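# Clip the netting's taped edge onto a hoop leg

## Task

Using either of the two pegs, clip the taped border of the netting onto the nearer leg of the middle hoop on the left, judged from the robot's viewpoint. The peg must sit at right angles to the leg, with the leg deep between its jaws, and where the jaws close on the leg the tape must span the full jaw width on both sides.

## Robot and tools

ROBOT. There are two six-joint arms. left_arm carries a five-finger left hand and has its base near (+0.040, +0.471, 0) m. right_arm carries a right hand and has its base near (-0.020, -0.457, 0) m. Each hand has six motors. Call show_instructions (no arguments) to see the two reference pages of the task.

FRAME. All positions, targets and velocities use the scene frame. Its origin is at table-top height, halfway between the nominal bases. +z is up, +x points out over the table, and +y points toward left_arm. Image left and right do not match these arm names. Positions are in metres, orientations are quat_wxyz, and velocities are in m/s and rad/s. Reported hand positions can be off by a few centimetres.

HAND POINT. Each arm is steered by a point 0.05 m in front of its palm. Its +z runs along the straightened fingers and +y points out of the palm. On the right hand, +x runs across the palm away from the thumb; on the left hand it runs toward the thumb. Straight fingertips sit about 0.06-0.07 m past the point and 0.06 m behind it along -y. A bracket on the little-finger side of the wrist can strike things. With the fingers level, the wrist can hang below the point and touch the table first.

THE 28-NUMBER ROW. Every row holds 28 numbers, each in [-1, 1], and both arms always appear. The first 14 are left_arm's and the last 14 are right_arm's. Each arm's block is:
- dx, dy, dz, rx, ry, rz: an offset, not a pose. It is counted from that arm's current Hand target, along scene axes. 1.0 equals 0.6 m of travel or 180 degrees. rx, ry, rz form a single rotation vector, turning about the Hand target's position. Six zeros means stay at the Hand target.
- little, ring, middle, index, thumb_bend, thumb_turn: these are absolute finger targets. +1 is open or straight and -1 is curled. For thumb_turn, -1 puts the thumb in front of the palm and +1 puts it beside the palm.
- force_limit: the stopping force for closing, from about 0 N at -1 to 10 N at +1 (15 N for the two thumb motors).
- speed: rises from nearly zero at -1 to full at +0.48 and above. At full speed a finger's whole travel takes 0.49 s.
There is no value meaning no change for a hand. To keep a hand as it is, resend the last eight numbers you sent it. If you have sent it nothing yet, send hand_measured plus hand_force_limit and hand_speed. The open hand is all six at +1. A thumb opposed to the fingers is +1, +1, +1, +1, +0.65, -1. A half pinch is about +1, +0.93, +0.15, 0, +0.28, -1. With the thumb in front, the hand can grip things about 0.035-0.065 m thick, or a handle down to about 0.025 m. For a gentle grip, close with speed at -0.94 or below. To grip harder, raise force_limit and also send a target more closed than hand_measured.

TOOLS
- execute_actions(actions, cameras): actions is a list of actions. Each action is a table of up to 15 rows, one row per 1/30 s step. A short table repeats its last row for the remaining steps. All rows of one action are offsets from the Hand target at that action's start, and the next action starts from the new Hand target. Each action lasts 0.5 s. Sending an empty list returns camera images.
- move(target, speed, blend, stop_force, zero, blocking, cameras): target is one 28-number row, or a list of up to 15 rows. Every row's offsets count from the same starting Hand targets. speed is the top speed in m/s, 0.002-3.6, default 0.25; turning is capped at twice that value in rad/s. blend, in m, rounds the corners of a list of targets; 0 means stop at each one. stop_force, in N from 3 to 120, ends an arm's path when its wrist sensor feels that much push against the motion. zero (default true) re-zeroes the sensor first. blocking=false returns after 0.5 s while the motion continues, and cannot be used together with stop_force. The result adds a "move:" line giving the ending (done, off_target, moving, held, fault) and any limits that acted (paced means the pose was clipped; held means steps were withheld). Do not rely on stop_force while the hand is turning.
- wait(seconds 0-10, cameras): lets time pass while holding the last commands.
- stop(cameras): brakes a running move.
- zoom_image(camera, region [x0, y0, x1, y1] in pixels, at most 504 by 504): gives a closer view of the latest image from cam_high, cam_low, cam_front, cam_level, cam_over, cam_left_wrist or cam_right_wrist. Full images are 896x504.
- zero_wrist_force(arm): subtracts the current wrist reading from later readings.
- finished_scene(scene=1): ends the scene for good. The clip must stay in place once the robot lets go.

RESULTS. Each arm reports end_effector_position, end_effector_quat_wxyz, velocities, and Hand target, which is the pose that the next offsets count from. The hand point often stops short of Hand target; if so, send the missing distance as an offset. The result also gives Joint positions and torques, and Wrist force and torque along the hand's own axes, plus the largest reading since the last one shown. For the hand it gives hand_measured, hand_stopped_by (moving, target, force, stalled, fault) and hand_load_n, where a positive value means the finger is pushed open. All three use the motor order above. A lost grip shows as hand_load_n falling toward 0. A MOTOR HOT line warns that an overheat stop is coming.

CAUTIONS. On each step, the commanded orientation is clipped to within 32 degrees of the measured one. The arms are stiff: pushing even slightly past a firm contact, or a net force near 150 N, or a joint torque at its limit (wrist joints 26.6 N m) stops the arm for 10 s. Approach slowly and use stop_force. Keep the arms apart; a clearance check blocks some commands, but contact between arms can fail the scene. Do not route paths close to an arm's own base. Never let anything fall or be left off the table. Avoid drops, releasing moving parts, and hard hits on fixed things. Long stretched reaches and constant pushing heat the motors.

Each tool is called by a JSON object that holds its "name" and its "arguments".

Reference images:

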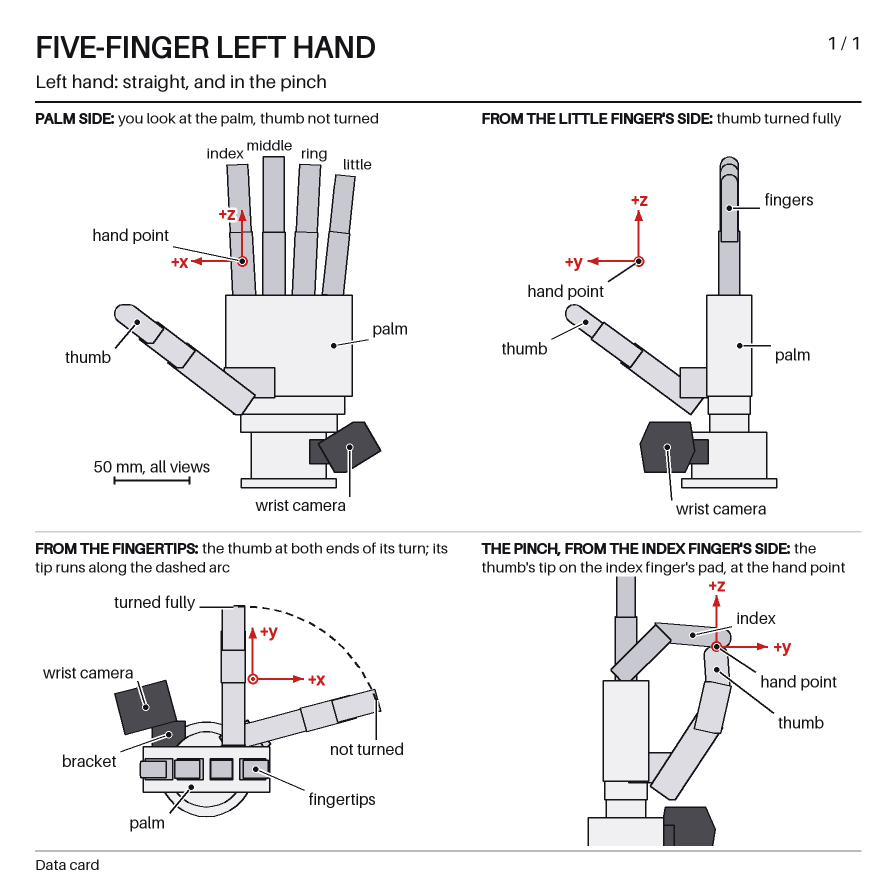

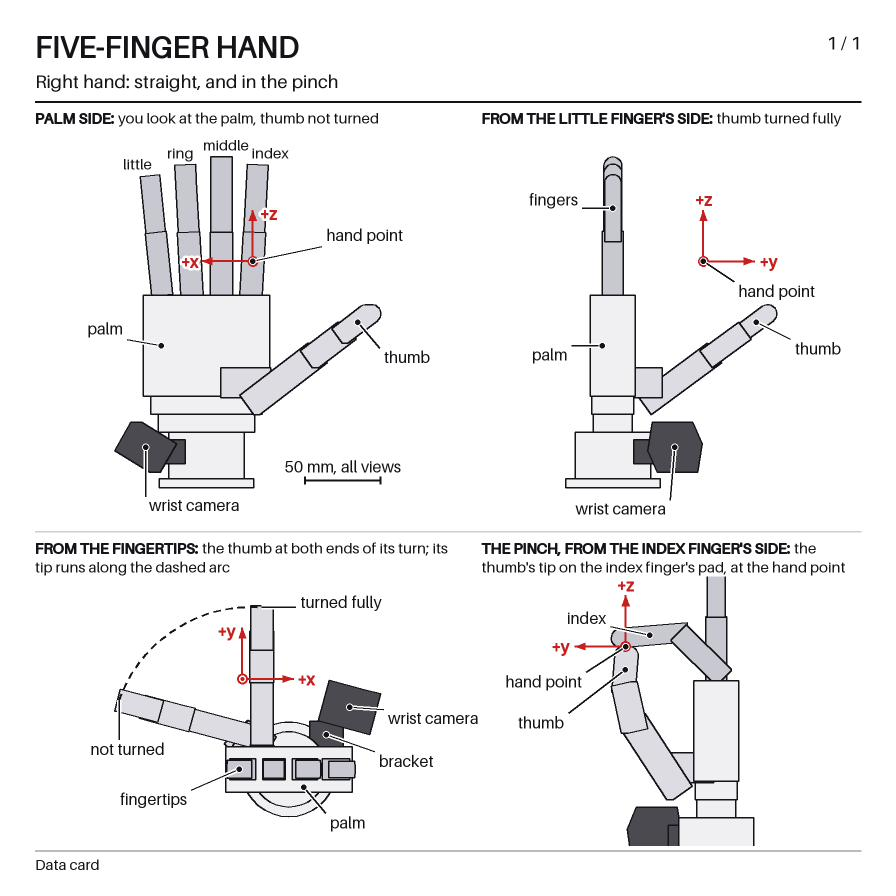

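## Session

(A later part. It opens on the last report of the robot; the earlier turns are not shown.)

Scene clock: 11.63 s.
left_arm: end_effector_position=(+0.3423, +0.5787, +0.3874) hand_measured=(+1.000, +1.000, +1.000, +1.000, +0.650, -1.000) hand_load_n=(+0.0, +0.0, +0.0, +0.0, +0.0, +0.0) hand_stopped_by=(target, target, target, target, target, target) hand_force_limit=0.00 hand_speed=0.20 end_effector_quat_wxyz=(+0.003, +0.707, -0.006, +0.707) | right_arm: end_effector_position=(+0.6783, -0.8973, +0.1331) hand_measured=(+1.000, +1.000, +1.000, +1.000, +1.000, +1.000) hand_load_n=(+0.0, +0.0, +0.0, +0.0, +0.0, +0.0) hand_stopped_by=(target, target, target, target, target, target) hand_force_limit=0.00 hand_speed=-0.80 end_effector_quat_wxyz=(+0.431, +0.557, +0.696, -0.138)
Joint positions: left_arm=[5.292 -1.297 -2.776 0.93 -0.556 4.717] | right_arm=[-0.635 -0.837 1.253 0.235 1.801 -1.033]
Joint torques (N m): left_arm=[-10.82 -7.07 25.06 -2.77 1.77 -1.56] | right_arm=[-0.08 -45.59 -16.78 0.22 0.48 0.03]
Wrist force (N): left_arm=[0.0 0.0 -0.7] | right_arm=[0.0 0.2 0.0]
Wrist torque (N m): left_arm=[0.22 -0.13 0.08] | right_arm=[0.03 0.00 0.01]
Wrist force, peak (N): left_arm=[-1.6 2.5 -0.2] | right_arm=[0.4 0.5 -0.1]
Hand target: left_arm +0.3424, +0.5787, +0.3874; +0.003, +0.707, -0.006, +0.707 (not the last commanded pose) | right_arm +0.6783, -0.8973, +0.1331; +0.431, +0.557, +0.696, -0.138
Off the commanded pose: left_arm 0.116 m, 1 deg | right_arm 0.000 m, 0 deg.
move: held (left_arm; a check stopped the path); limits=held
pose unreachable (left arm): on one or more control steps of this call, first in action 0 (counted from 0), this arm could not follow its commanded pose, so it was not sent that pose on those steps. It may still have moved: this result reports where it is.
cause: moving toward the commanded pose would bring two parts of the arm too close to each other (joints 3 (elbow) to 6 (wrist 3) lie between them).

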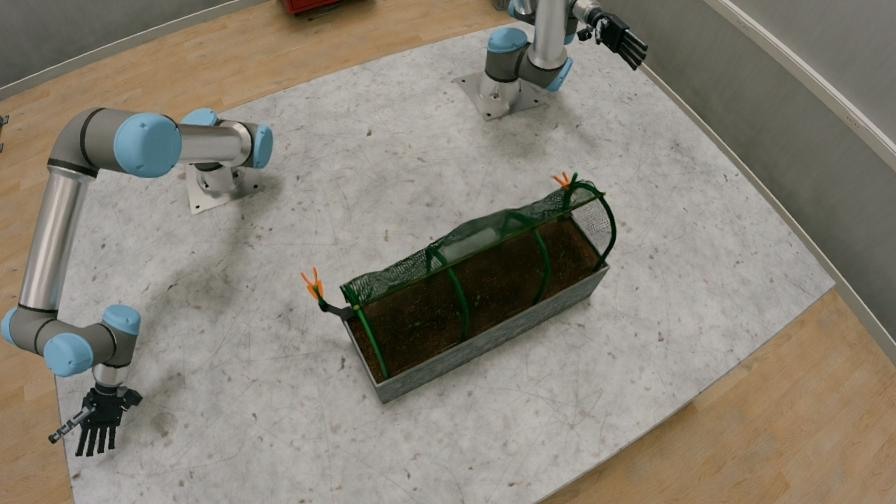

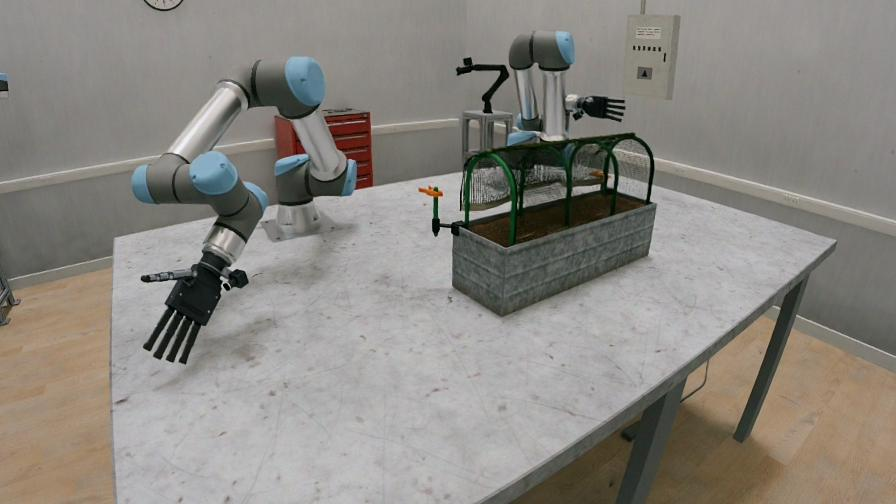

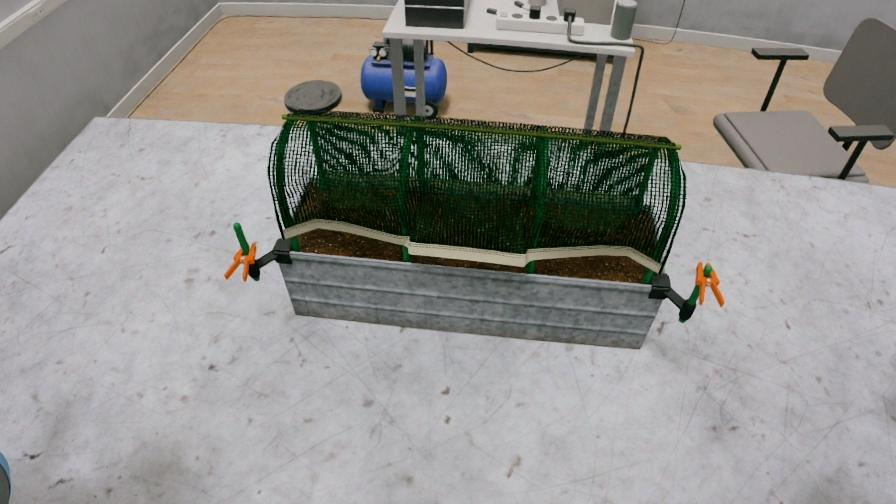

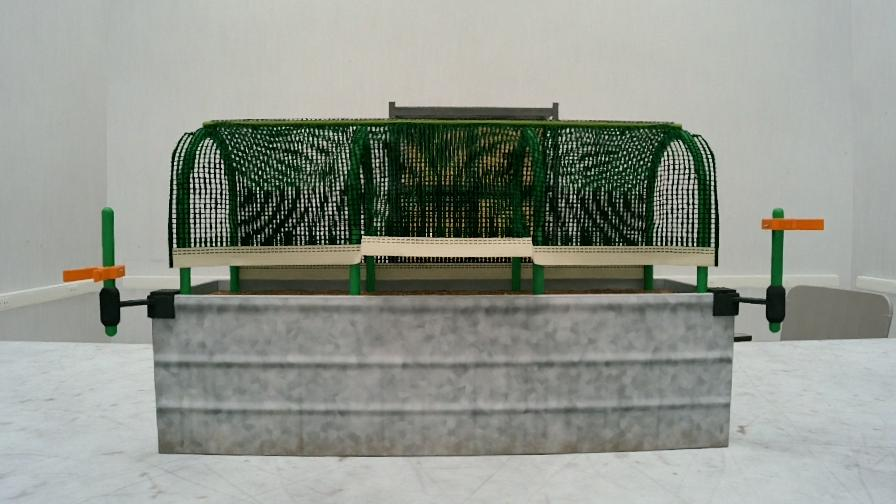

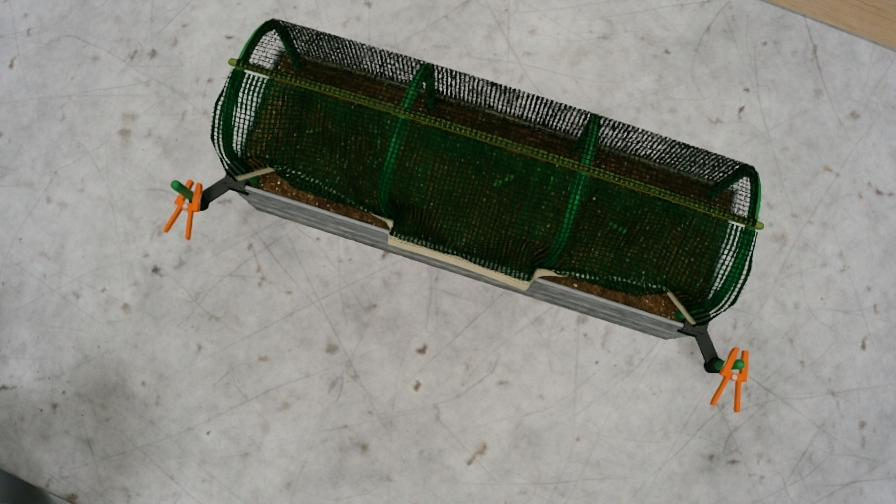

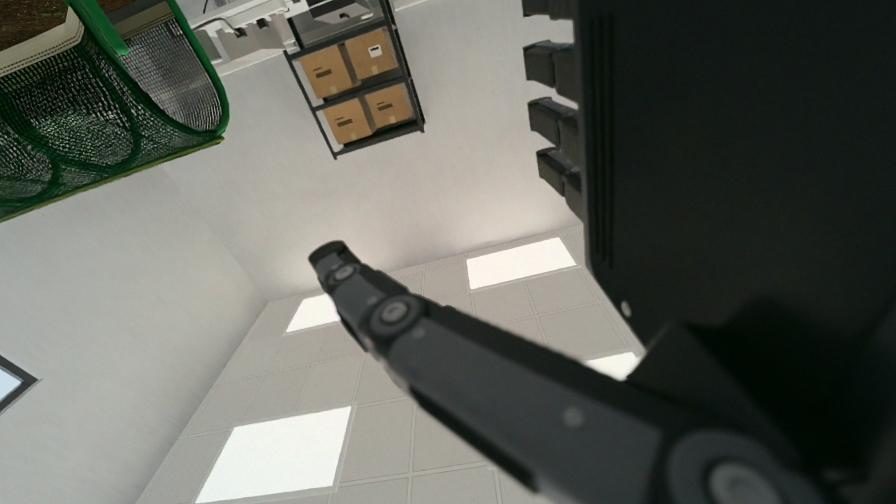

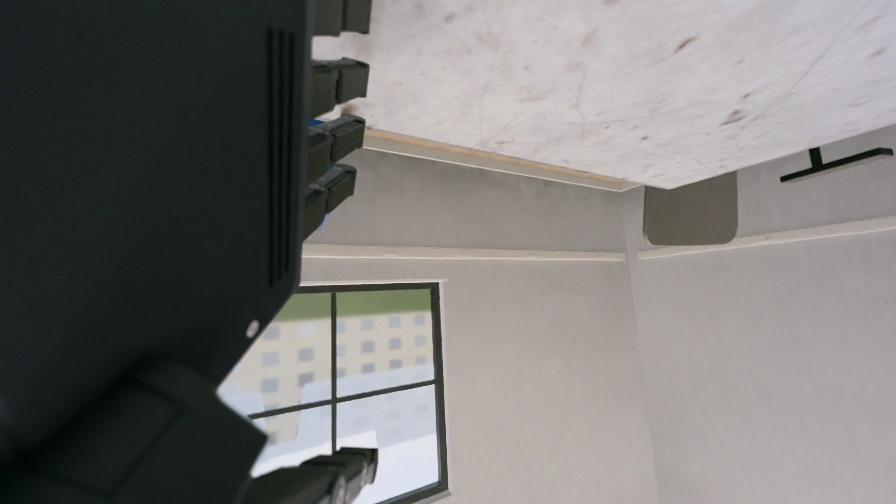

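{"name": "move", "arguments": {"target": [0.13, 0.0, 0.03, 0, 0, 0, 1, 1, 1, 1, 0.65, -1, 0.0, 0.2, 0, 0, 0, 0, 0, 0, 1, 1, 1, 1, 1, 1, 0.0, -0.8], "speed": 0.25, "cameras": ["cam_high", "cam_front", "cam_over", "cam_level", "cam_left_wrist"]}}

Scene clock: 14.07 s.
left_arm: end_effector_position=(+0.4203, +0.5787, +0.4054) hand_measured=(+1.000, +1.000, +1.000, +1.000, +0.650, -1.000) hand_load_n=(+0.0, +0.0, +0.0, +0.0, +0.0, +0.0) hand_stopped_by=(target, target, target, target, target, target) hand_force_limit=0.00 hand_speed=0.20 end_effector_quat_wxyz=(+0.003, +0.707, -0.006, +0.707) | right_arm: end_effector_position=(+0.6783, -0.8973, +0.1331) hand_measured=(+1.000, +1.000, +1.000, +1.000, +1.000, +1.000) hand_load_n=(+0.0, +0.0, +0.0, +0.0, +0.0, +0.0) hand_stopped_by=(target, target, target, target, target, target) hand_force_limit=0.00 hand_speed=-0.80 end_effector_quat_wxyz=(+0.431, +0.557, +0.696, -0.138)
Joint positions: left_arm=[4.765 -1.384 -2.649 0.881 -0.029 4.727] | right_arm=[-0.635 -0.837 1.253 0.235 1.801 -1.033]
Joint torques (N m): left_arm=[-10.2 -3.9 26.45 -1.81 1.99 1.66] | right_arm=[-0.23 -45.05 -17.33 0.17 0.58 0.12]
Wrist force (N): left_arm=[-0.2 -0.2 -0.8] | right_arm=[0.0 0.3 -0.1]
Wrist torque (N m): left_arm=[0.15 -0.12 -0.14] | right_arm=[0.05 0.01 0.01]
Wrist force, peak (N): left_arm=[-0.1 -0.1 -1.5] | right_arm=[0.5 0.5 0.1]
Hand target: left_arm +0.4204, +0.5787, +0.4054; +0.003, +0.707, -0.006, +0.707 | right_arm +0.6783, -0.8973, +0.1331; +0.431, +0.557, +0.696, -0.138
Off the commanded pose: left_arm 0.000 m, 0 deg | right_arm 0.000 m, 0 deg.
move: done
Images, in order (width x height): cam_high 896x504, cam_front 896x504, cam_level 896x504, cam_over 896x504, cam_left_wrist 896x504.

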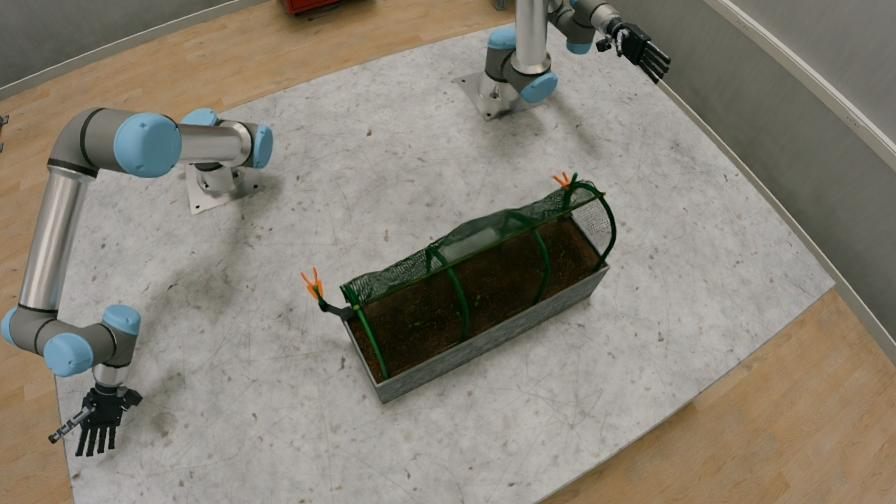

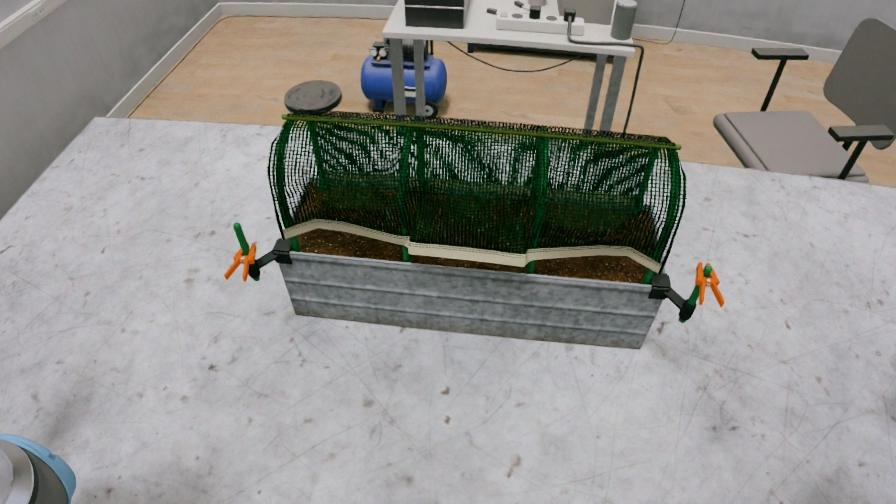

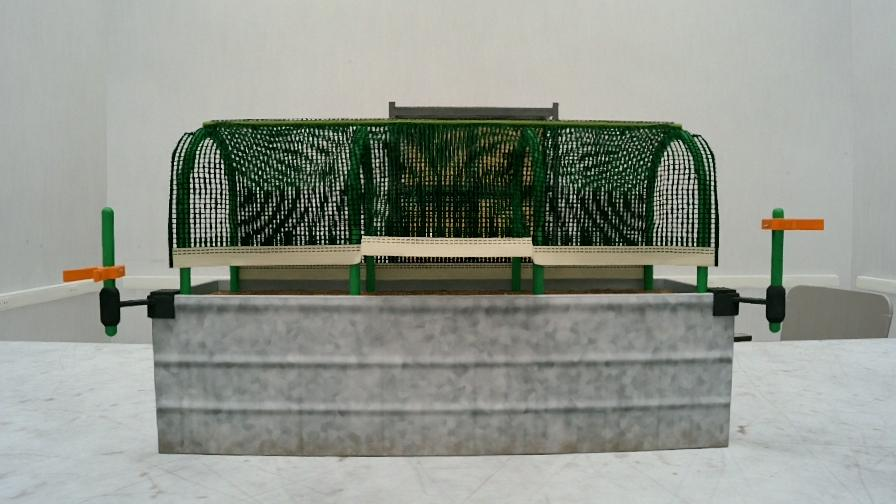

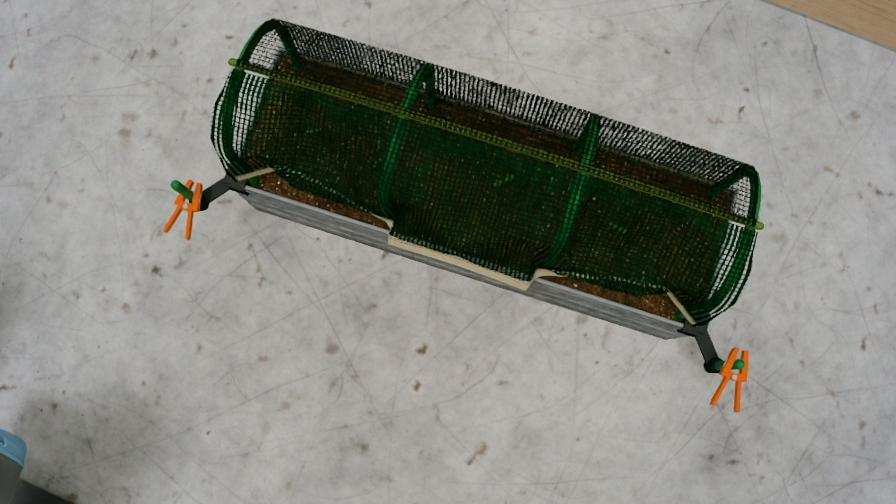

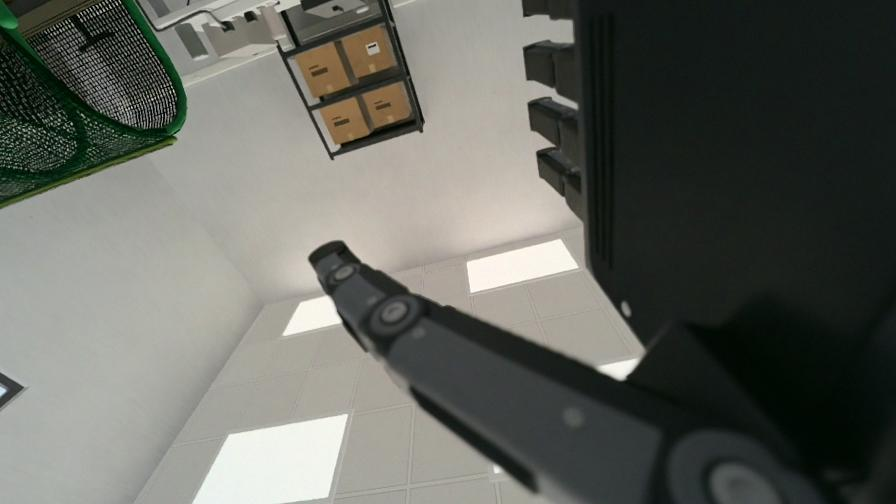

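{"name": "move", "arguments": {"target": [0.0, -0.165, 0.0, 0, 0, 0, 1, 1, 1, 1, 0.65, -1, 0.0, 0.2, 0, 0, 0, 0, 0, 0, 1, 1, 1, 1, 1, 1, 0.0, -0.8], "speed": 0.25, "cameras": ["cam_high", "cam_front", "cam_over", "cam_level", "cam_left_wrist"]}}

Scene clock: 16.33 s.
left_arm: end_effector_position=(+0.4209, +0.4798, +0.4053) hand_measured=(+1.000, +1.000, +1.000, +1.000, +0.650, -1.000) hand_load_n=(+0.0, +0.0, +0.0, +0.0, +0.0, +0.0) hand_stopped_by=(target, target, target, target, target, target) hand_force_limit=0.00 hand_speed=0.20 end_effector_quat_wxyz=(+0.003, +0.709, -0.006, +0.705) | right_arm: end_effector_position=(+0.6783, -0.8973, +0.1331) hand_measured=(+1.000, +1.000, +1.000, +1.000, +1.000, +1.000) hand_load_n=(+0.0, +0.0, +0.0, +0.0, +0.0, +0.0) hand_stopped_by=(target, target, target, target, target, target) hand_force_limit=0.00 hand_speed=-0.80 end_effector_quat_wxyz=(+0.431, +0.557, +0.696, -0.138)
Joint positions: left_arm=[4.784 -1.011 -2.806 0.807 -0.049 4.585] | right_arm=[-0.635 -0.837 1.253 0.235 1.801 -1.033]
Joint torques (N m): left_arm=[10.5 2.73 3.72 -2.55 -1.17 1.64] | right_arm=[-0.08 -45.75 -17.56 0.2 0.48 0]
Wrist force (N): left_arm=[0.1 0.2 -0.7] | right_arm=[0.2 -0.1 0.2]
Wrist torque (N m): left_arm=[0.17 -0.19 -0.13] | right_arm=[-0.02 -0.03 0.01]
Wrist force, peak (N): left_arm=[-0.2 -1.4 -0.9] | right_arm=[0.4 0.5 0.2]
Hand target: left_arm +0.4204, +0.4797, +0.4054; +0.003, +0.707, -0.006, +0.707 | right_arm +0.6783, -0.8973, +0.1331; +0.431, +0.557, +0.696, -0.138
Off the commanded pose: left_arm 0.000 m, 0 deg | right_arm 0.000 m, 0 deg.
move: done
Images, in order (width x height): cam_high 896x504, cam_front 896x504, cam_level 896x504, cam_over 896x504, cam_left_wrist 896x504.

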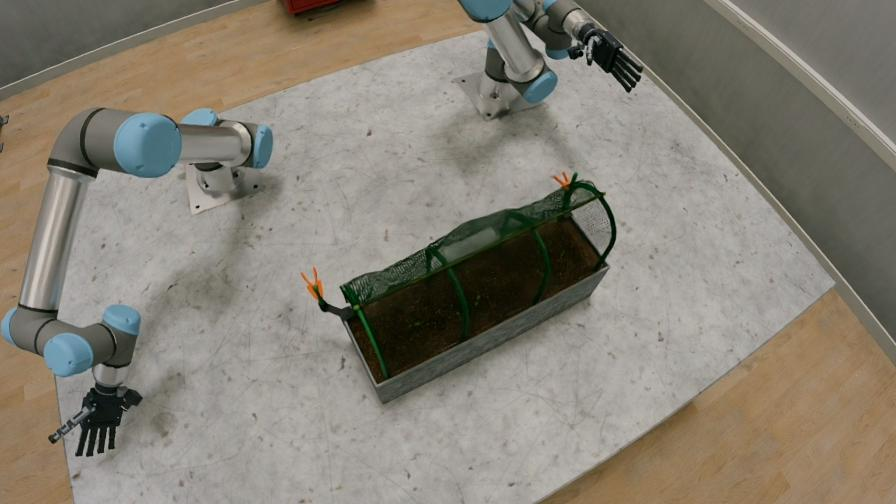

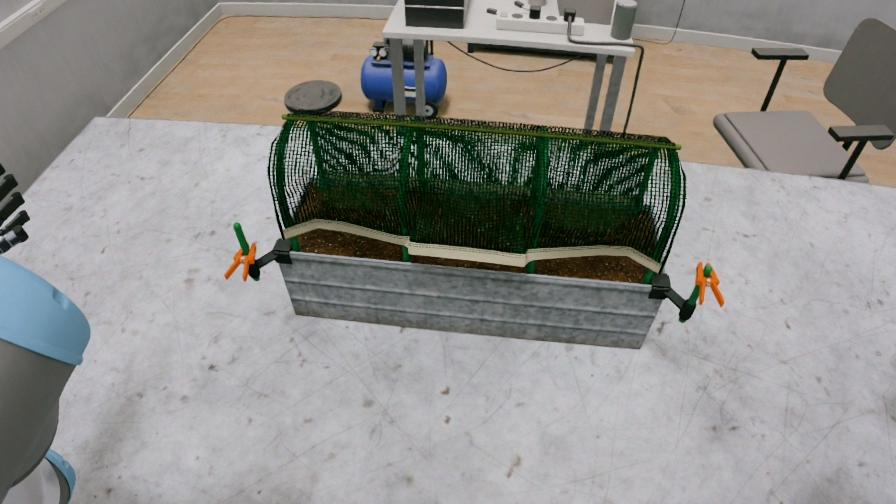

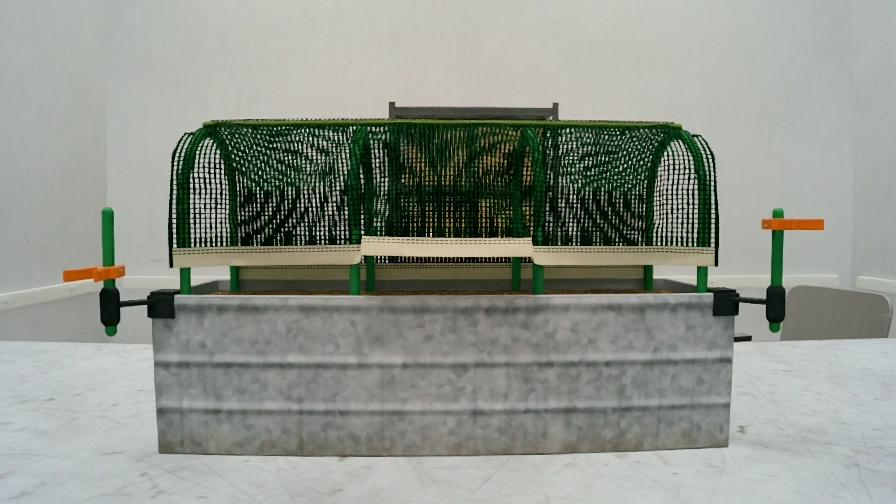

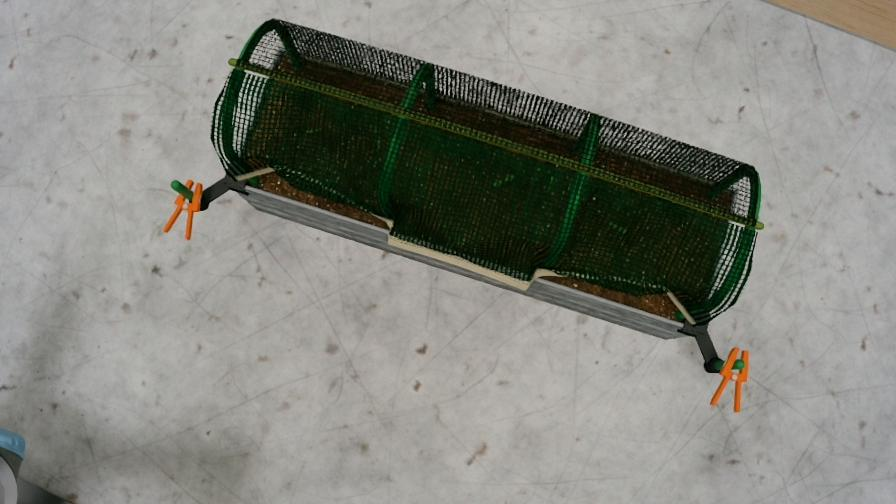

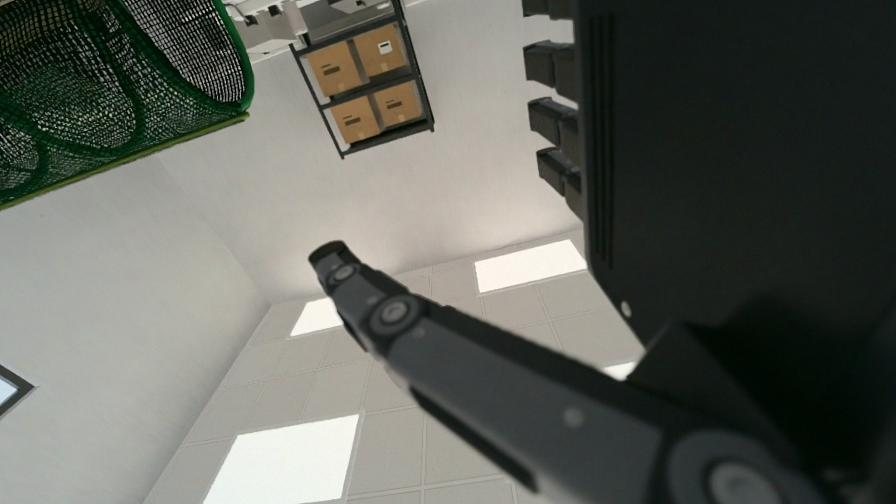

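{"name": "move", "arguments": {"target": [0.0, -0.15, 0.0, 0, 0, 0, 1, 1, 1, 1, 0.65, -1, 0.0, 0.2, 0, 0, 0, 0, 0, 0, 1, 1, 1, 1, 1, 1, 0.0, -0.8], "speed": 0.25, "cameras": ["cam_high", "cam_front", "cam_over", "cam_low", "cam_left_wrist"]}}

Scene clock: 17.83 s.
left_arm: end_effector_position=(+0.4207, +0.4517, +0.4036) hand_measured=(+1.000, +1.000, +1.000, +1.000, +0.650, -1.000) hand_load_n=(+0.0, +0.0, +0.0, +0.0, +0.0, -0.5) hand_stopped_by=(target, target, target, target, target, target) hand_force_limit=0.00 hand_speed=0.20 end_effector_quat_wxyz=(+0.008, +0.712, -0.009, +0.702) | right_arm: end_effector_position=(+0.6783, -0.8973, +0.1331) hand_measured=(+1.000, +1.000, +1.000, +1.000, +1.000, +1.000) hand_load_n=(+0.0, +0.0, -0.5, +0.0, -0.5, +0.0) hand_stopped_by=(target, target, target, target, target, target) hand_force_limit=0.00 hand_speed=-0.80 end_effector_quat_wxyz=(+0.431, +0.557, +0.696, -0.138)
Joint positions: left_arm=[4.795 -0.886 -2.83 0.773 -0.073 4.514] | right_arm=[-0.635 -0.837 1.253 0.235 1.801 -1.033]
Joint torques (N m): left_arm=[-10.04 -19.98 28.47 0.76 2.12 1.78] | right_arm=[0.1 -45.49 -17.38 0.09 0.56 -0.06]
Wrist force (N): left_arm=[0.0 0.0 -0.9] | right_arm=[0.1 0.2 0.1]
Wrist torque (N m): left_arm=[0.16 -0.14 -0.15] | right_arm=[0.03 -0.02 0.02]
Wrist force, peak (N): left_arm=[0.5 3.2 -0.8] | right_arm=[0.4 0.3 -0.1]
Hand target: left_arm +0.4207, +0.4517, +0.4036; +0.009, +0.712, -0.009, +0.702 (not the last commanded pose) | right_arm +0.6783, -0.8973, +0.1331; +0.431, +0.557, +0.696, -0.138
Off the commanded pose: left_arm 0.062 m, 1 deg | right_arm 0.000 m, 0 deg.
move: held (left_arm; a check stopped the path); limits=held
pose unreachable (left arm): on one or more control steps of this call, first in action 0 (counted from 0), this arm could not follow its commanded pose, so it was not sent that pose on those steps. It may still have moved: this result reports where it is.
cause: moving toward the commanded pose would bring two parts of the arm too close to each other (joints 3 (elbow) and 4 (wrist 1) lie between them).
Images, in order (width x height): cam_high 896x504, cam_low 896x504, cam_front 896x504, cam_over 896x504, cam_left_wrist 896x504.

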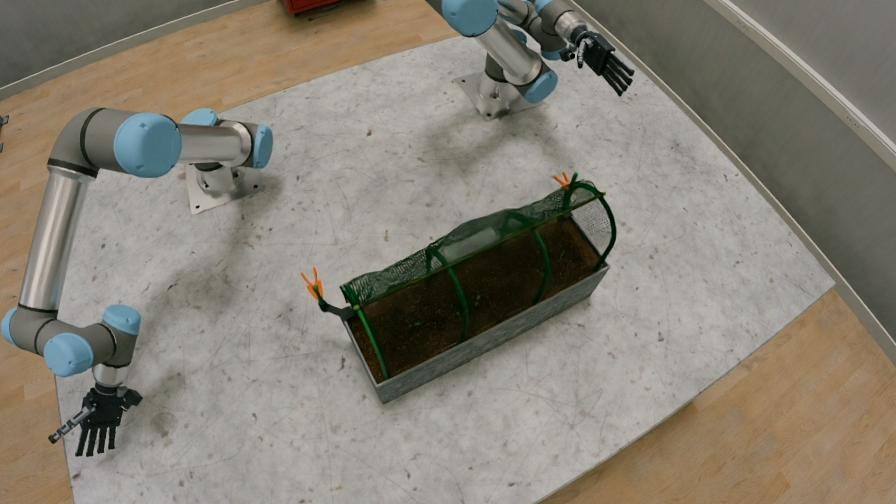

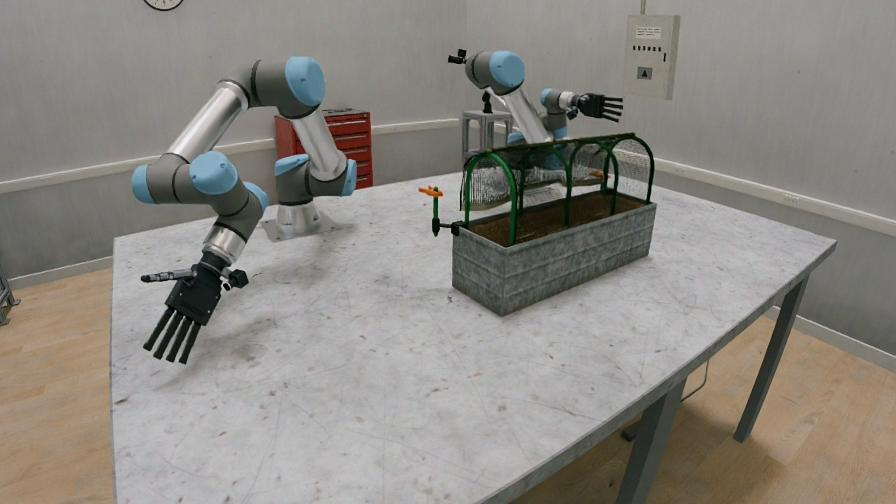

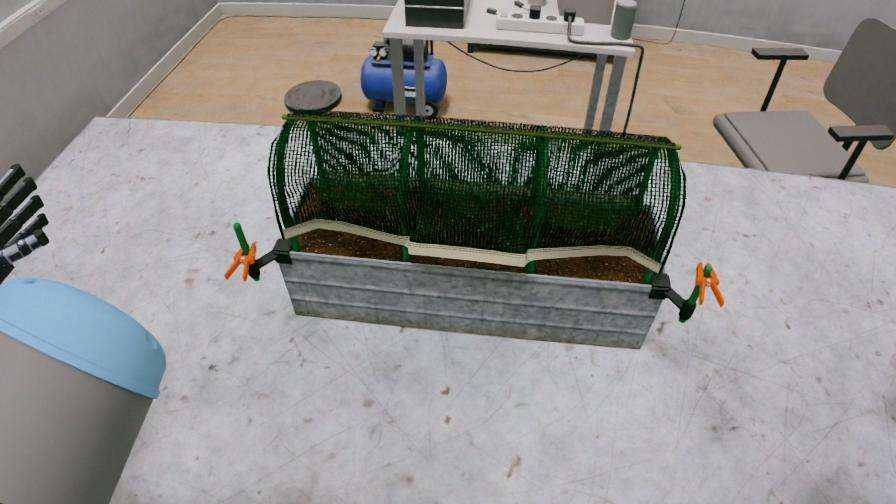

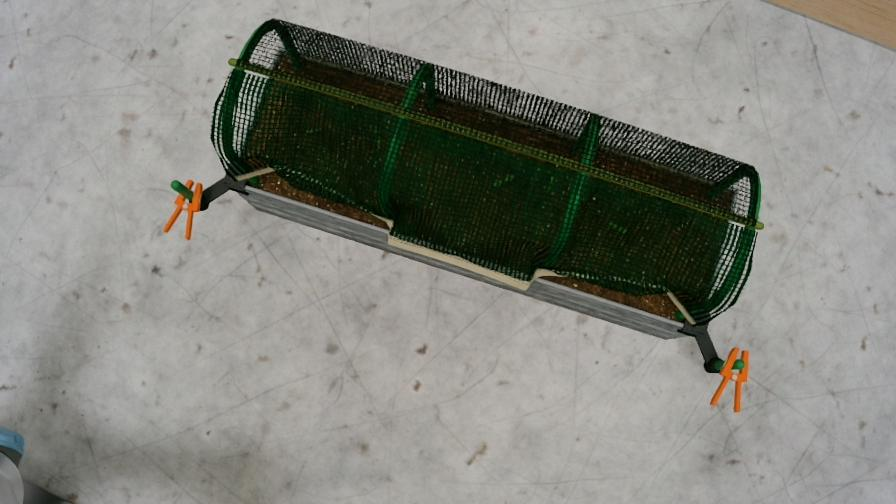

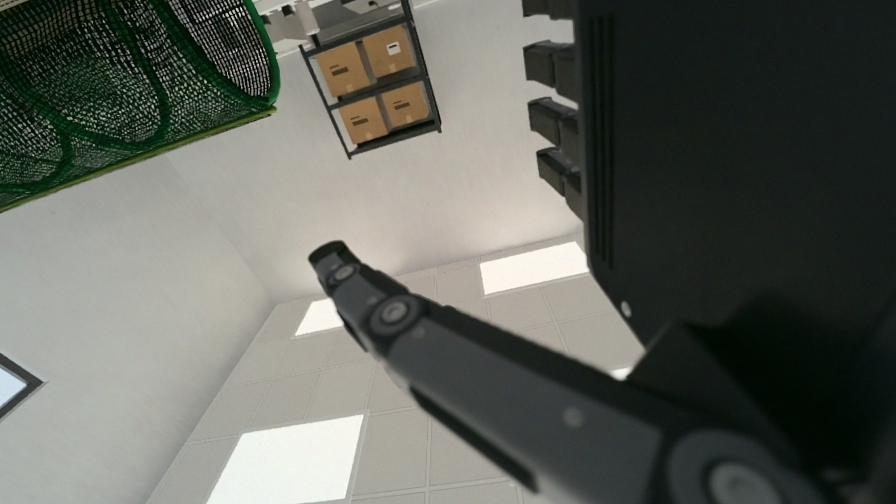

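{"name": "move", "arguments": {"target": [[0.0, 0.217, 0.0, 0, 0, 0, 1, 1, 1, 1, 0.65, -1, 0.0, 0.2, 0, 0, 0, 0, 0, 0, 1, 1, 1, 1, 1, 1, 0.0, -0.8],[0.133, 0.283, -0.033, 0, 0.5, 0, 1, 1, 1, 1, 0.65, -1, 0.0, 0.2, 0, 0, 0, 0, 0, 0, 1, 1, 1, 1, 1, 1, 0.0, -0.8]], "speed": 0.3, "blend": [0.03, 0], "cameras": ["cam_high", "cam_front", "cam_over", "cam_level", "cam_left_wrist"]}}

Scene clock: 24.73 s.
left_arm: end_effector_position=(+0.5005, +0.6215, +0.3838) hand_measured=(+1.000, +1.000, +1.000, +1.000, +0.650, -1.000) hand_load_n=(+0.0, +0.0, +0.0, +0.0, +0.0, +0.0) hand_stopped_by=(target, target, target, target, target, target) hand_force_limit=0.00 hand_speed=0.20 end_effector_quat_wxyz=(+0.012, +1.000, +0.000, -0.007) | right_arm: end_effector_position=(+0.6783, -0.8973, +0.1331) hand_measured=(+1.000, +1.000, +1.000, +1.000, +1.000, +1.000) hand_load_n=(+0.0, +0.0, +0.0, +0.0, +0.0, +0.0) hand_stopped_by=(target, target, target, target, target, target) hand_force_limit=0.00 hand_speed=-0.80 end_effector_quat_wxyz=(+0.431, +0.557, +0.696, -0.138)
Joint positions: left_arm=[3.921 -1.516 -1.501 -1.723 1.562 5.457] | right_arm=[-0.635 -0.837 1.253 0.235 1.801 -1.033]
Joint torques (N m): left_arm=[-9.98 12.06 34.82 0.14 1.64 -1.71] | right_arm=[-0.11 -44.71 -16.9 0.38 0.59 -0.01]
Wrist force (N): left_arm=[1.9 0.9 -0.7] | right_arm=[0.2 0.0 -0.3]
Wrist torque (N m): left_arm=[0.12 -0.24 0.24] | right_arm=[0.02 -0.02 0.01]
Wrist force, peak (N): left_arm=[2.4 0.8 -0.9] | right_arm=[0.4 0.2 0.3]
Hand target: left_arm +0.5005, +0.6215, +0.3838; +0.012, +1.000, +0.000, -0.007 | right_arm +0.6783, -0.8973, +0.1331; +0.431, +0.557, +0.696, -0.138
Off the commanded pose: left_arm 0.000 m, 0 deg | right_arm 0.000 m, 0 deg.
move: done; limits=paced
Images, in order (width x height): cam_high 896x504, cam_front 896x504, cam_level 896x504, cam_over 896x504, cam_left_wrist 896x504.

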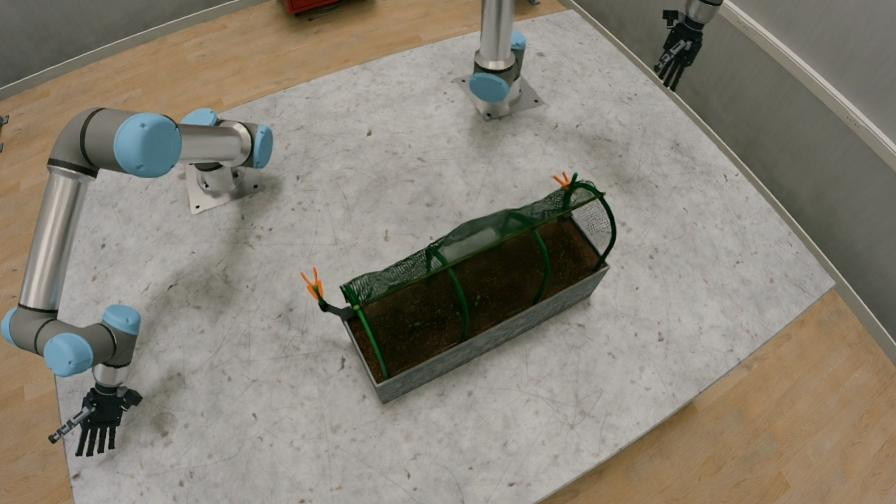

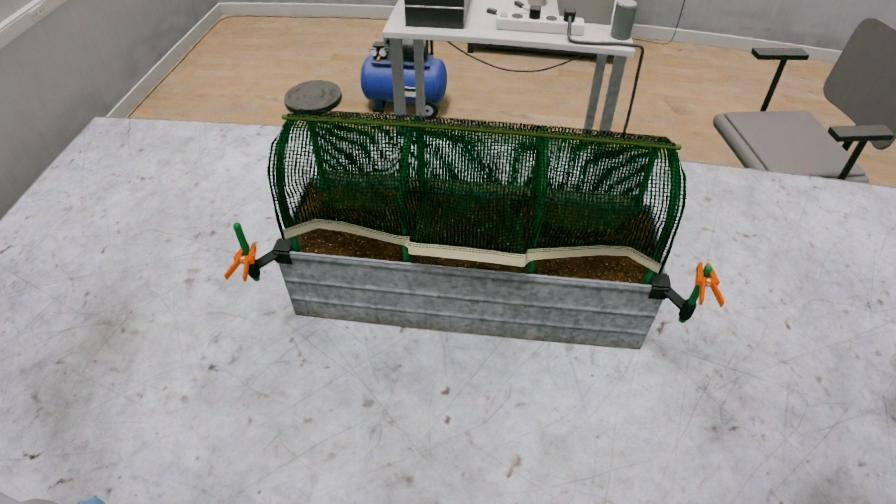

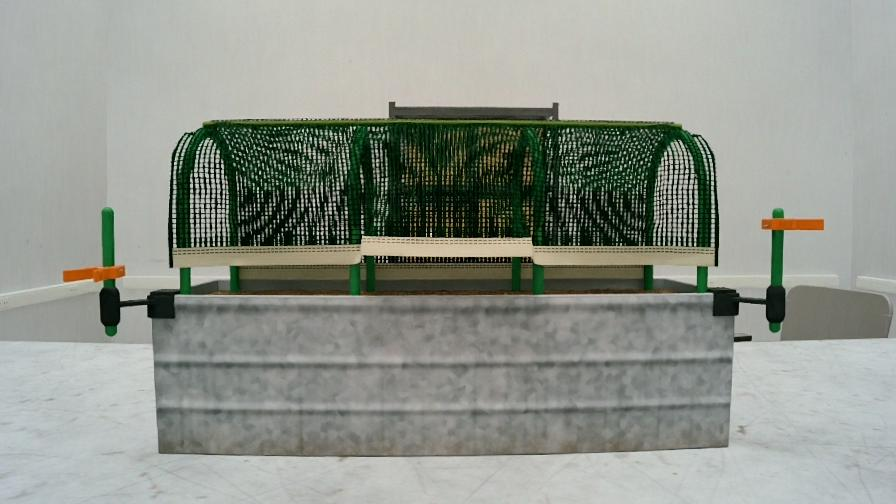

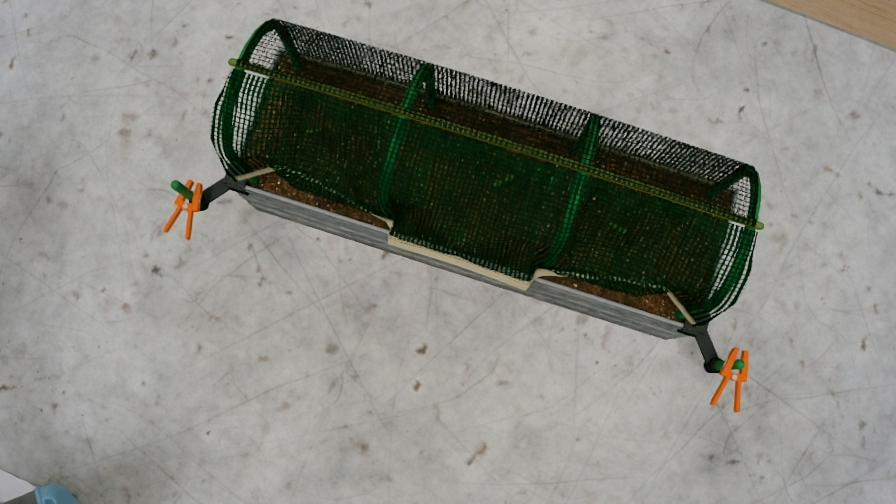

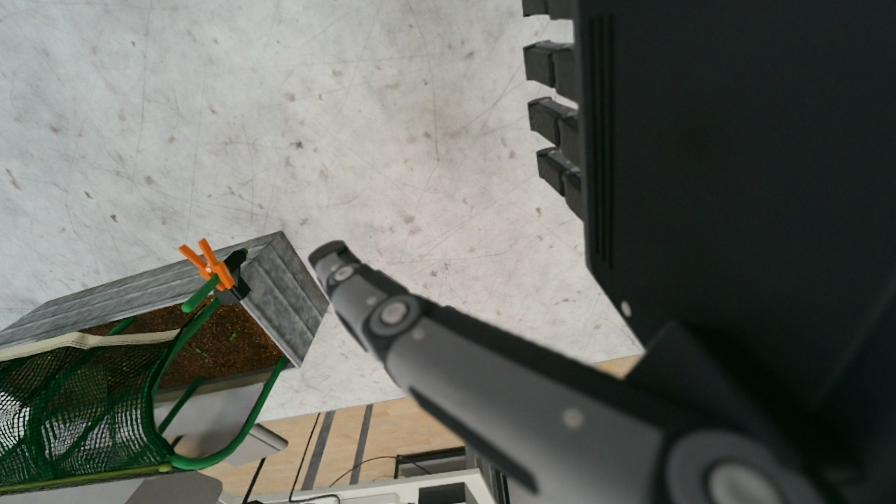

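{"name": "zoom_image", "arguments": {"camera": "cam_left_wrist", "region": [0, 200, 400, 500]}}

{"name": "zoom_image", "arguments": {"camera": "cam_left_wrist", "region": [150, 220, 350, 380]}}

Scaled by 1.260 from the camera's 896x504 image, which has a finer 1280x720 frame.

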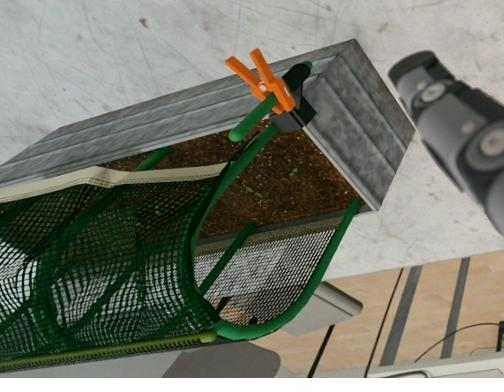

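Scaled by 2.520 from the camera's 896x504 image, which has a finer 1280x720 frame.

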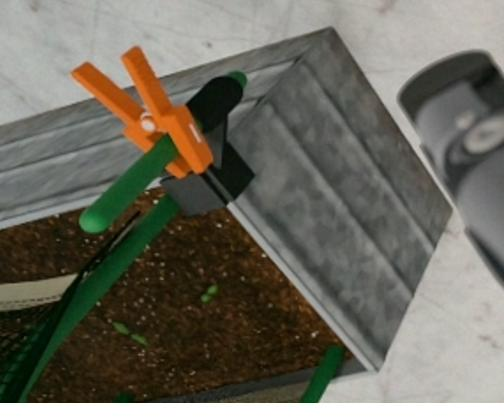

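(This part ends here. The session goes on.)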